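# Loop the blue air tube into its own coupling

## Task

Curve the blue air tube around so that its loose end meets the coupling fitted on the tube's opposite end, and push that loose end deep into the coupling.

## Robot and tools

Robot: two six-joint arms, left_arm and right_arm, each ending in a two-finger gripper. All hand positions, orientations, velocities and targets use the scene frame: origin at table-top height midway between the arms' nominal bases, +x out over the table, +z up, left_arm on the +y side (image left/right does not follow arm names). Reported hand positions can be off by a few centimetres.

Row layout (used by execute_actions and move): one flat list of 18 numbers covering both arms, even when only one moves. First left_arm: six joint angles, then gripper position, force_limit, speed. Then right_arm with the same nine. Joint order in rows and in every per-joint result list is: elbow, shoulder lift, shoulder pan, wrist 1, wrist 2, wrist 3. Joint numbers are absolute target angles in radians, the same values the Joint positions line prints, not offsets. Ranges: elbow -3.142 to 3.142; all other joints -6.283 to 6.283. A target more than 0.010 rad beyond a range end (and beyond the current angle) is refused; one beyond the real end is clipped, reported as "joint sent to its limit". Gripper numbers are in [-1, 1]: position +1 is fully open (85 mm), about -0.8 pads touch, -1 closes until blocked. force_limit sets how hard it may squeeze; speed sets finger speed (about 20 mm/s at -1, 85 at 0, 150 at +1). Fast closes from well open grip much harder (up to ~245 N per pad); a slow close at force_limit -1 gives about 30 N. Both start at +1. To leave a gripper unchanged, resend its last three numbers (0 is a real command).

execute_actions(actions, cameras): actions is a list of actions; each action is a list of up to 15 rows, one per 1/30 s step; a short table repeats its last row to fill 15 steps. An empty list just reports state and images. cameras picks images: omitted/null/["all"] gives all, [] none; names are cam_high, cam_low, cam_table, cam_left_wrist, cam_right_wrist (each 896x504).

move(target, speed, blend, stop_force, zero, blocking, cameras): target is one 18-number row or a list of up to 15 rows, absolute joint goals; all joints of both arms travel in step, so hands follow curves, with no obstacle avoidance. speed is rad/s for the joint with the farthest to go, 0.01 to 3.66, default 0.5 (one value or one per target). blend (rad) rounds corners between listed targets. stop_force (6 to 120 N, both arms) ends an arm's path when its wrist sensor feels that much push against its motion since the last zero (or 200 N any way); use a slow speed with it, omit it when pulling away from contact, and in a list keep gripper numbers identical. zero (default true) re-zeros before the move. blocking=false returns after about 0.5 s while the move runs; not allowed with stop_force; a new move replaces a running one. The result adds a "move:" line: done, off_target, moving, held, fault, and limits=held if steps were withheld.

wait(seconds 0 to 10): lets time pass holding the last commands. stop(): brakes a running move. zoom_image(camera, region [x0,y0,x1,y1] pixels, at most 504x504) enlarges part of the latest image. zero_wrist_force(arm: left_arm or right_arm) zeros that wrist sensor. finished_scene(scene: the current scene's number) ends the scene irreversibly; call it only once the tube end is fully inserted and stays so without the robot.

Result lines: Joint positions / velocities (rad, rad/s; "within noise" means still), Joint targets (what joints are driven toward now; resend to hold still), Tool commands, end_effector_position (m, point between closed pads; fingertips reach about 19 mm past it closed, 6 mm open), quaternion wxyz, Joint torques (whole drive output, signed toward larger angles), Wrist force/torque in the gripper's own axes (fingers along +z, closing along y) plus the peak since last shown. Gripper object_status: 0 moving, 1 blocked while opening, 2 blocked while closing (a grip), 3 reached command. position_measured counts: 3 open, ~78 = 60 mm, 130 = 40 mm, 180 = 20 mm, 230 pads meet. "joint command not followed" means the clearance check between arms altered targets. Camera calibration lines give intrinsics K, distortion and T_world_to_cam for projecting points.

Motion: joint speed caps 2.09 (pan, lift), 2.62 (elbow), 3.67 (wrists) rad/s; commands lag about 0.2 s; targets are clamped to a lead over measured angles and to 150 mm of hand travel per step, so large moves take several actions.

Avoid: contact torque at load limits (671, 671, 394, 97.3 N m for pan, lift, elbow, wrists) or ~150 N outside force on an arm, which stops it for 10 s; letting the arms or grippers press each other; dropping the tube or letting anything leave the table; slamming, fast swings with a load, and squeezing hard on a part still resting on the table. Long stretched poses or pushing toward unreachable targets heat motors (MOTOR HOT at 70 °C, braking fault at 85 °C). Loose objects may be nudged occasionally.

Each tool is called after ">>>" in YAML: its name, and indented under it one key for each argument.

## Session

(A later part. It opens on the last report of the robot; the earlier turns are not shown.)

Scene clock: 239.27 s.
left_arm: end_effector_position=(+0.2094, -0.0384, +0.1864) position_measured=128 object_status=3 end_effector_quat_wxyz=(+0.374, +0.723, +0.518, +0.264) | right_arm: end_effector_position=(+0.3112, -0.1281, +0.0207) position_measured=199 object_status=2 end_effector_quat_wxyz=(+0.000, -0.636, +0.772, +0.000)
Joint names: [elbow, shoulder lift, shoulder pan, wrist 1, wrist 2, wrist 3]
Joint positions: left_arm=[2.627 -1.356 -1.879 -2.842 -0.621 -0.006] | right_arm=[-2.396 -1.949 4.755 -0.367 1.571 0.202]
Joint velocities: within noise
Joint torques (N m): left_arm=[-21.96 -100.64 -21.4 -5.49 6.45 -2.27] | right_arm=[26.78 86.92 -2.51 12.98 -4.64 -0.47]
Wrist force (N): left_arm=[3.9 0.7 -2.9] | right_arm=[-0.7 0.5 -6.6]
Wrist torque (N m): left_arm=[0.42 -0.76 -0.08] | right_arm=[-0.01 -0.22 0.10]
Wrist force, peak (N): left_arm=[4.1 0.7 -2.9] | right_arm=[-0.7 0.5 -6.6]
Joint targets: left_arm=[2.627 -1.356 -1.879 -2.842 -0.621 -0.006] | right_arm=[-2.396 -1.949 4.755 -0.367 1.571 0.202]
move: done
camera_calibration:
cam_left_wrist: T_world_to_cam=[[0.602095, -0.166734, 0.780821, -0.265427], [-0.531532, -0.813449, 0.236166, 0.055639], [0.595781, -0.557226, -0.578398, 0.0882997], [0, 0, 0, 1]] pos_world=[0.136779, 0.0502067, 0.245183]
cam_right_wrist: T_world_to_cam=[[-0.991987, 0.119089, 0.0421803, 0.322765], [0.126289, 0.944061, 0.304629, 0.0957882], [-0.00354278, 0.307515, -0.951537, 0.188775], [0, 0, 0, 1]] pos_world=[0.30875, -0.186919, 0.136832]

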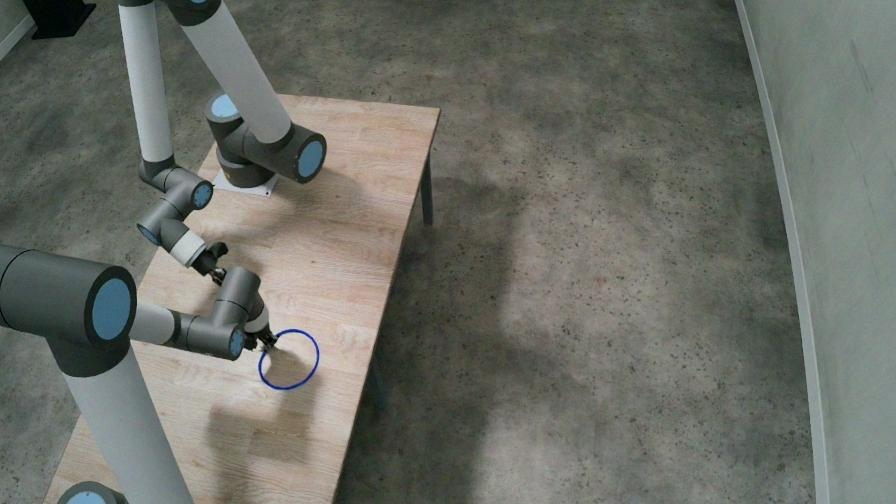

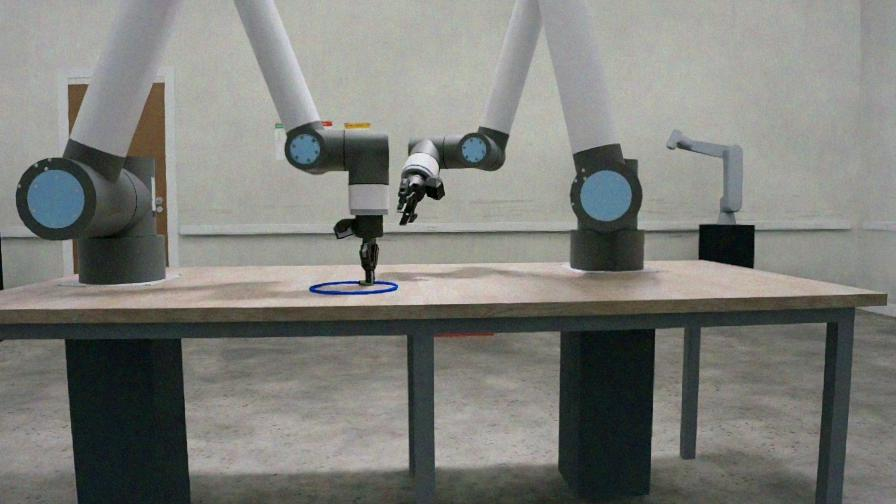

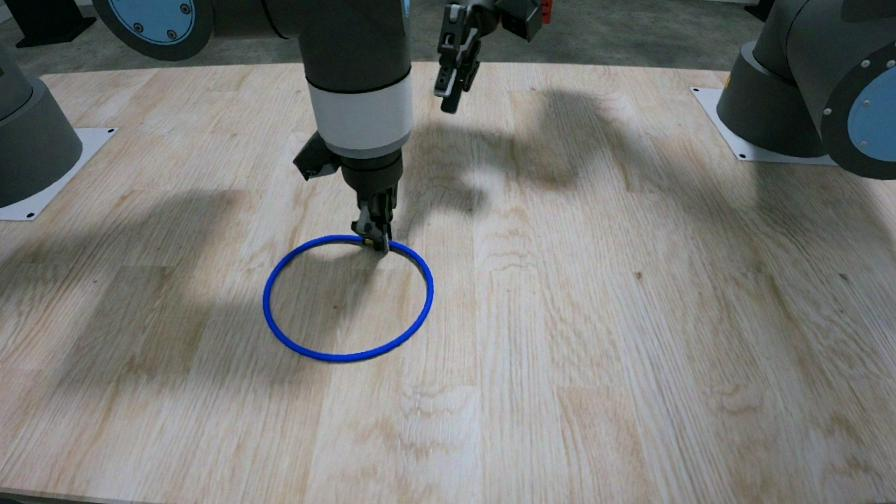

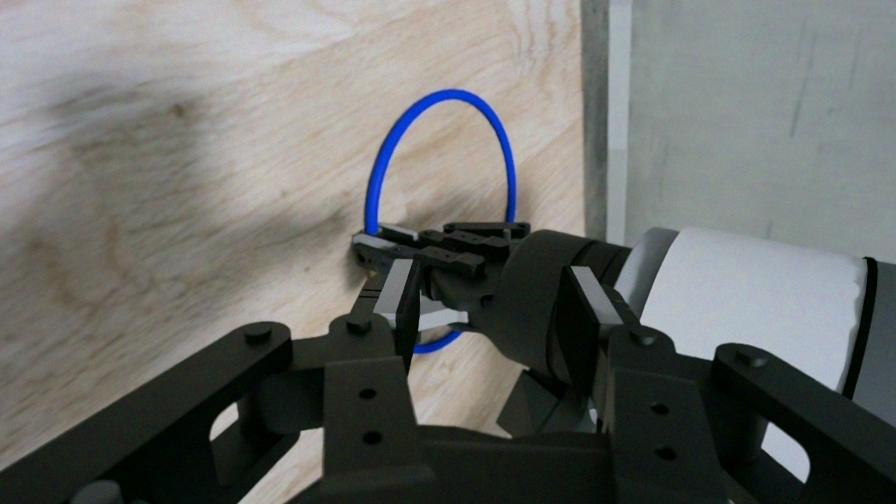

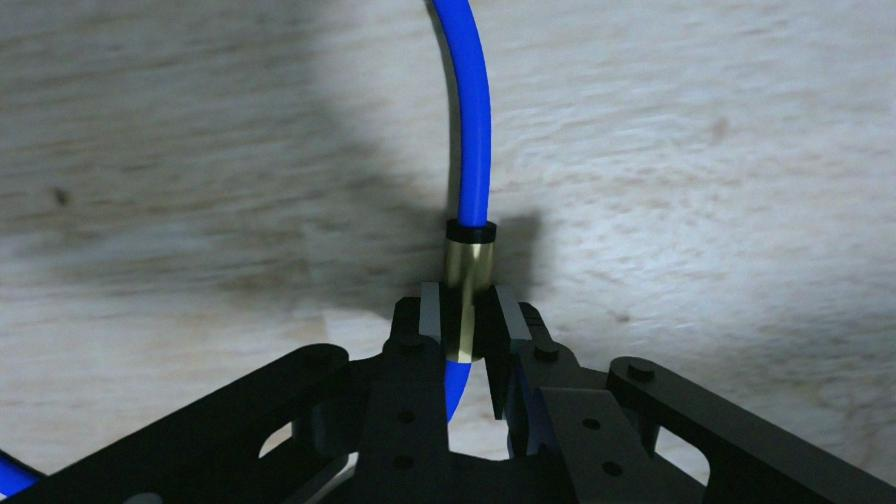

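Open the right hand and lift away.

>>> move:
  target:
    - [2.6272,-1.3559,-1.8788,-2.8421,-0.6205,-0.006,0.0,-0.2,-0.8,-2.3961,-1.9492,4.7550,-0.3671,1.5708,0.2016,0.2,0,-0.8]
    - [2.6272,-1.3559,-1.8788,-2.8421,-0.6205,-0.006,0.0,-0.2,-0.8,-2.3574,-1.7998,4.7550,-0.5552,1.5708,0.2016,0.2,0,-0.8]
  speed: 0.15

>>> zoom_image:
  camera: "cam_table"
  region: [320, 210, 460, 280]

>>> zoom_image:
  camera: "cam_right_wrist"
  region: [300, 150, 600, 450]

Scene clock: 244.30 s.
left_arm: end_effector_position=(+0.2094, -0.0384, +0.1865) position_measured=128 object_status=3 end_effector_quat_wxyz=(+0.374, +0.723, +0.518, +0.264) | right_arm: end_effector_position=(+0.3112, -0.1284, +0.1197) position_measured=104 object_status=3 end_effector_quat_wxyz=(+0.000, -0.636, +0.772, +0.000)
Joint names: [elbow, shoulder lift, shoulder pan, wrist 1, wrist 2, wrist 3]
Joint positions: left_arm=[2.627 -1.356 -1.879 -2.842 -0.621 -0.006] | right_arm=[-2.357 -1.8 4.755 -0.555 1.571 0.202]
Joint velocities: within noise
Joint torques (N m): left_arm=[-40.87 -99.65 -19.94 -12.01 7.26 -1.9] | right_arm=[76.62 121.46 -0.77 4.21 -3.8 -0.12]
Wrist force (N): left_arm=[3.8 0.4 -2.7] | right_arm=[2.9 0.3 1.1]
Wrist torque (N m): left_arm=[0.37 -0.74 -0.08] | right_arm=[-0.05 -0.36 0.08]
Wrist force, peak (N): left_arm=[3.8 0.4 -3.3] | right_arm=[-3.3 0.4 -14.3]
Joint targets: left_arm=[2.627 -1.356 -1.879 -2.842 -0.621 -0.006] | right_arm=[-2.357 -1.800 4.755 -0.555 1.571 0.202]
move: done
camera_calibration:
cam_left_wrist: T_world_to_cam=[[0.602095, -0.166734, 0.780821, -0.265427], [-0.531532, -0.813449, 0.236166, 0.055639], [0.595781, -0.557226, -0.578398, 0.0882997], [0, 0, 0, 1]] pos_world=[0.136779, 0.0502067, 0.245183]
cam_right_wrist: T_world_to_cam=[[-0.991988, 0.119086, 0.0421638, 0.318616], [0.12628, 0.944101, 0.304511, 0.0658565], [-0.00354387, 0.307396, -0.951575, 0.283025], [0, 0, 0, 1]] pos_world=[0.30875, -0.187119, 0.235831]

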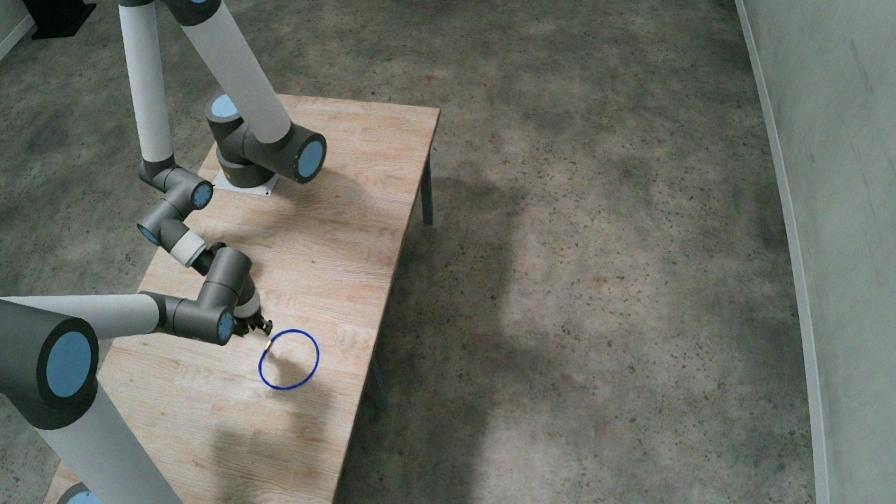

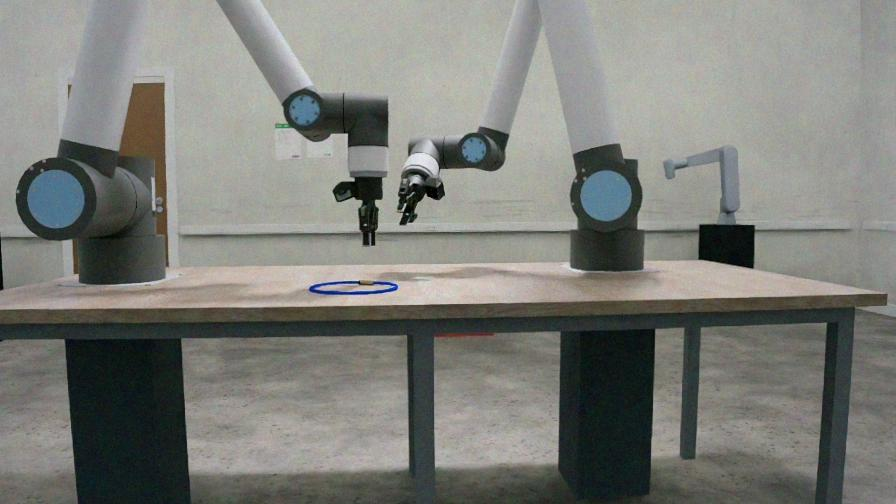

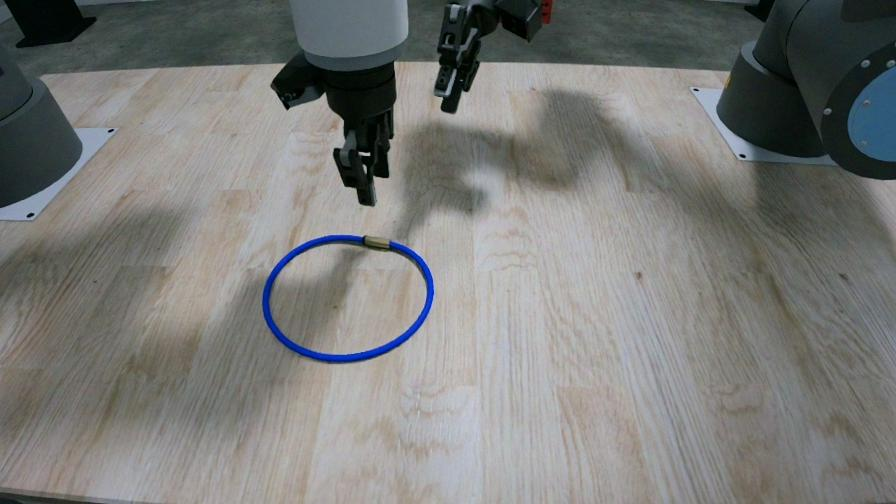

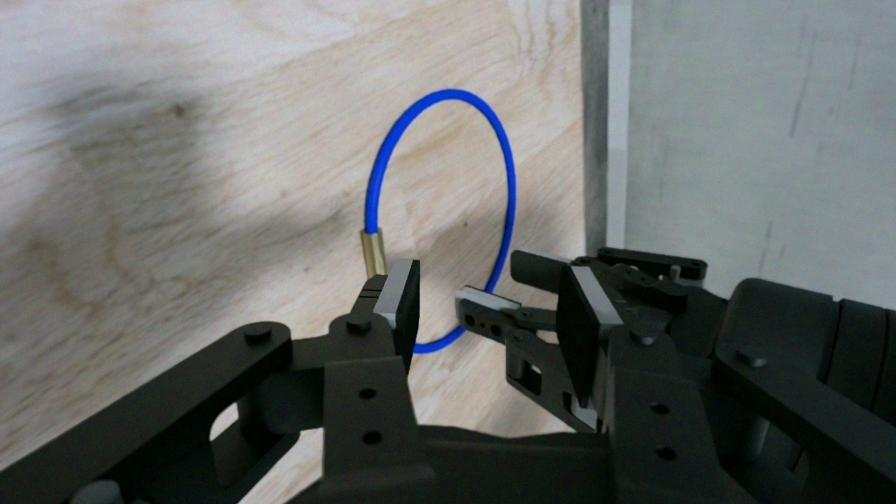

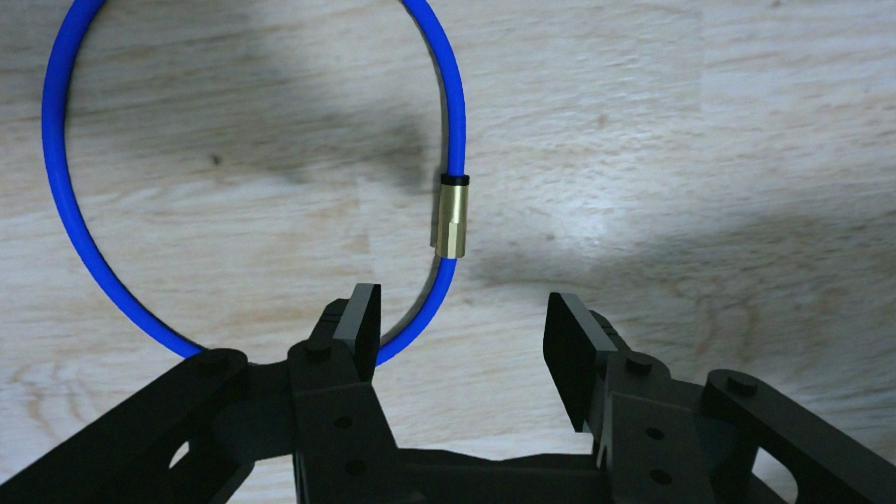

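Scaled by 3.600 from the camera's 896x504 image, which has a finer 1280x720 frame.

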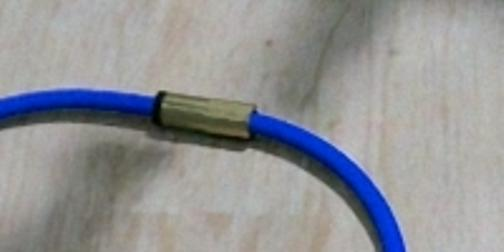

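Scaled by 1.680 from the camera's 896x504 image, which has a finer 1280x720 frame.

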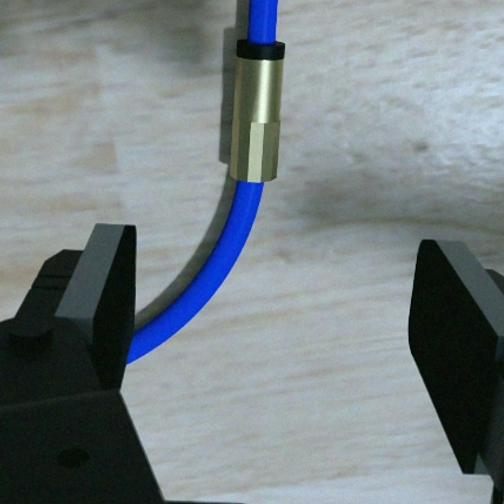

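Perfect.

>>> finished_scene:
  scene: 1

The scene is finished: the task was done.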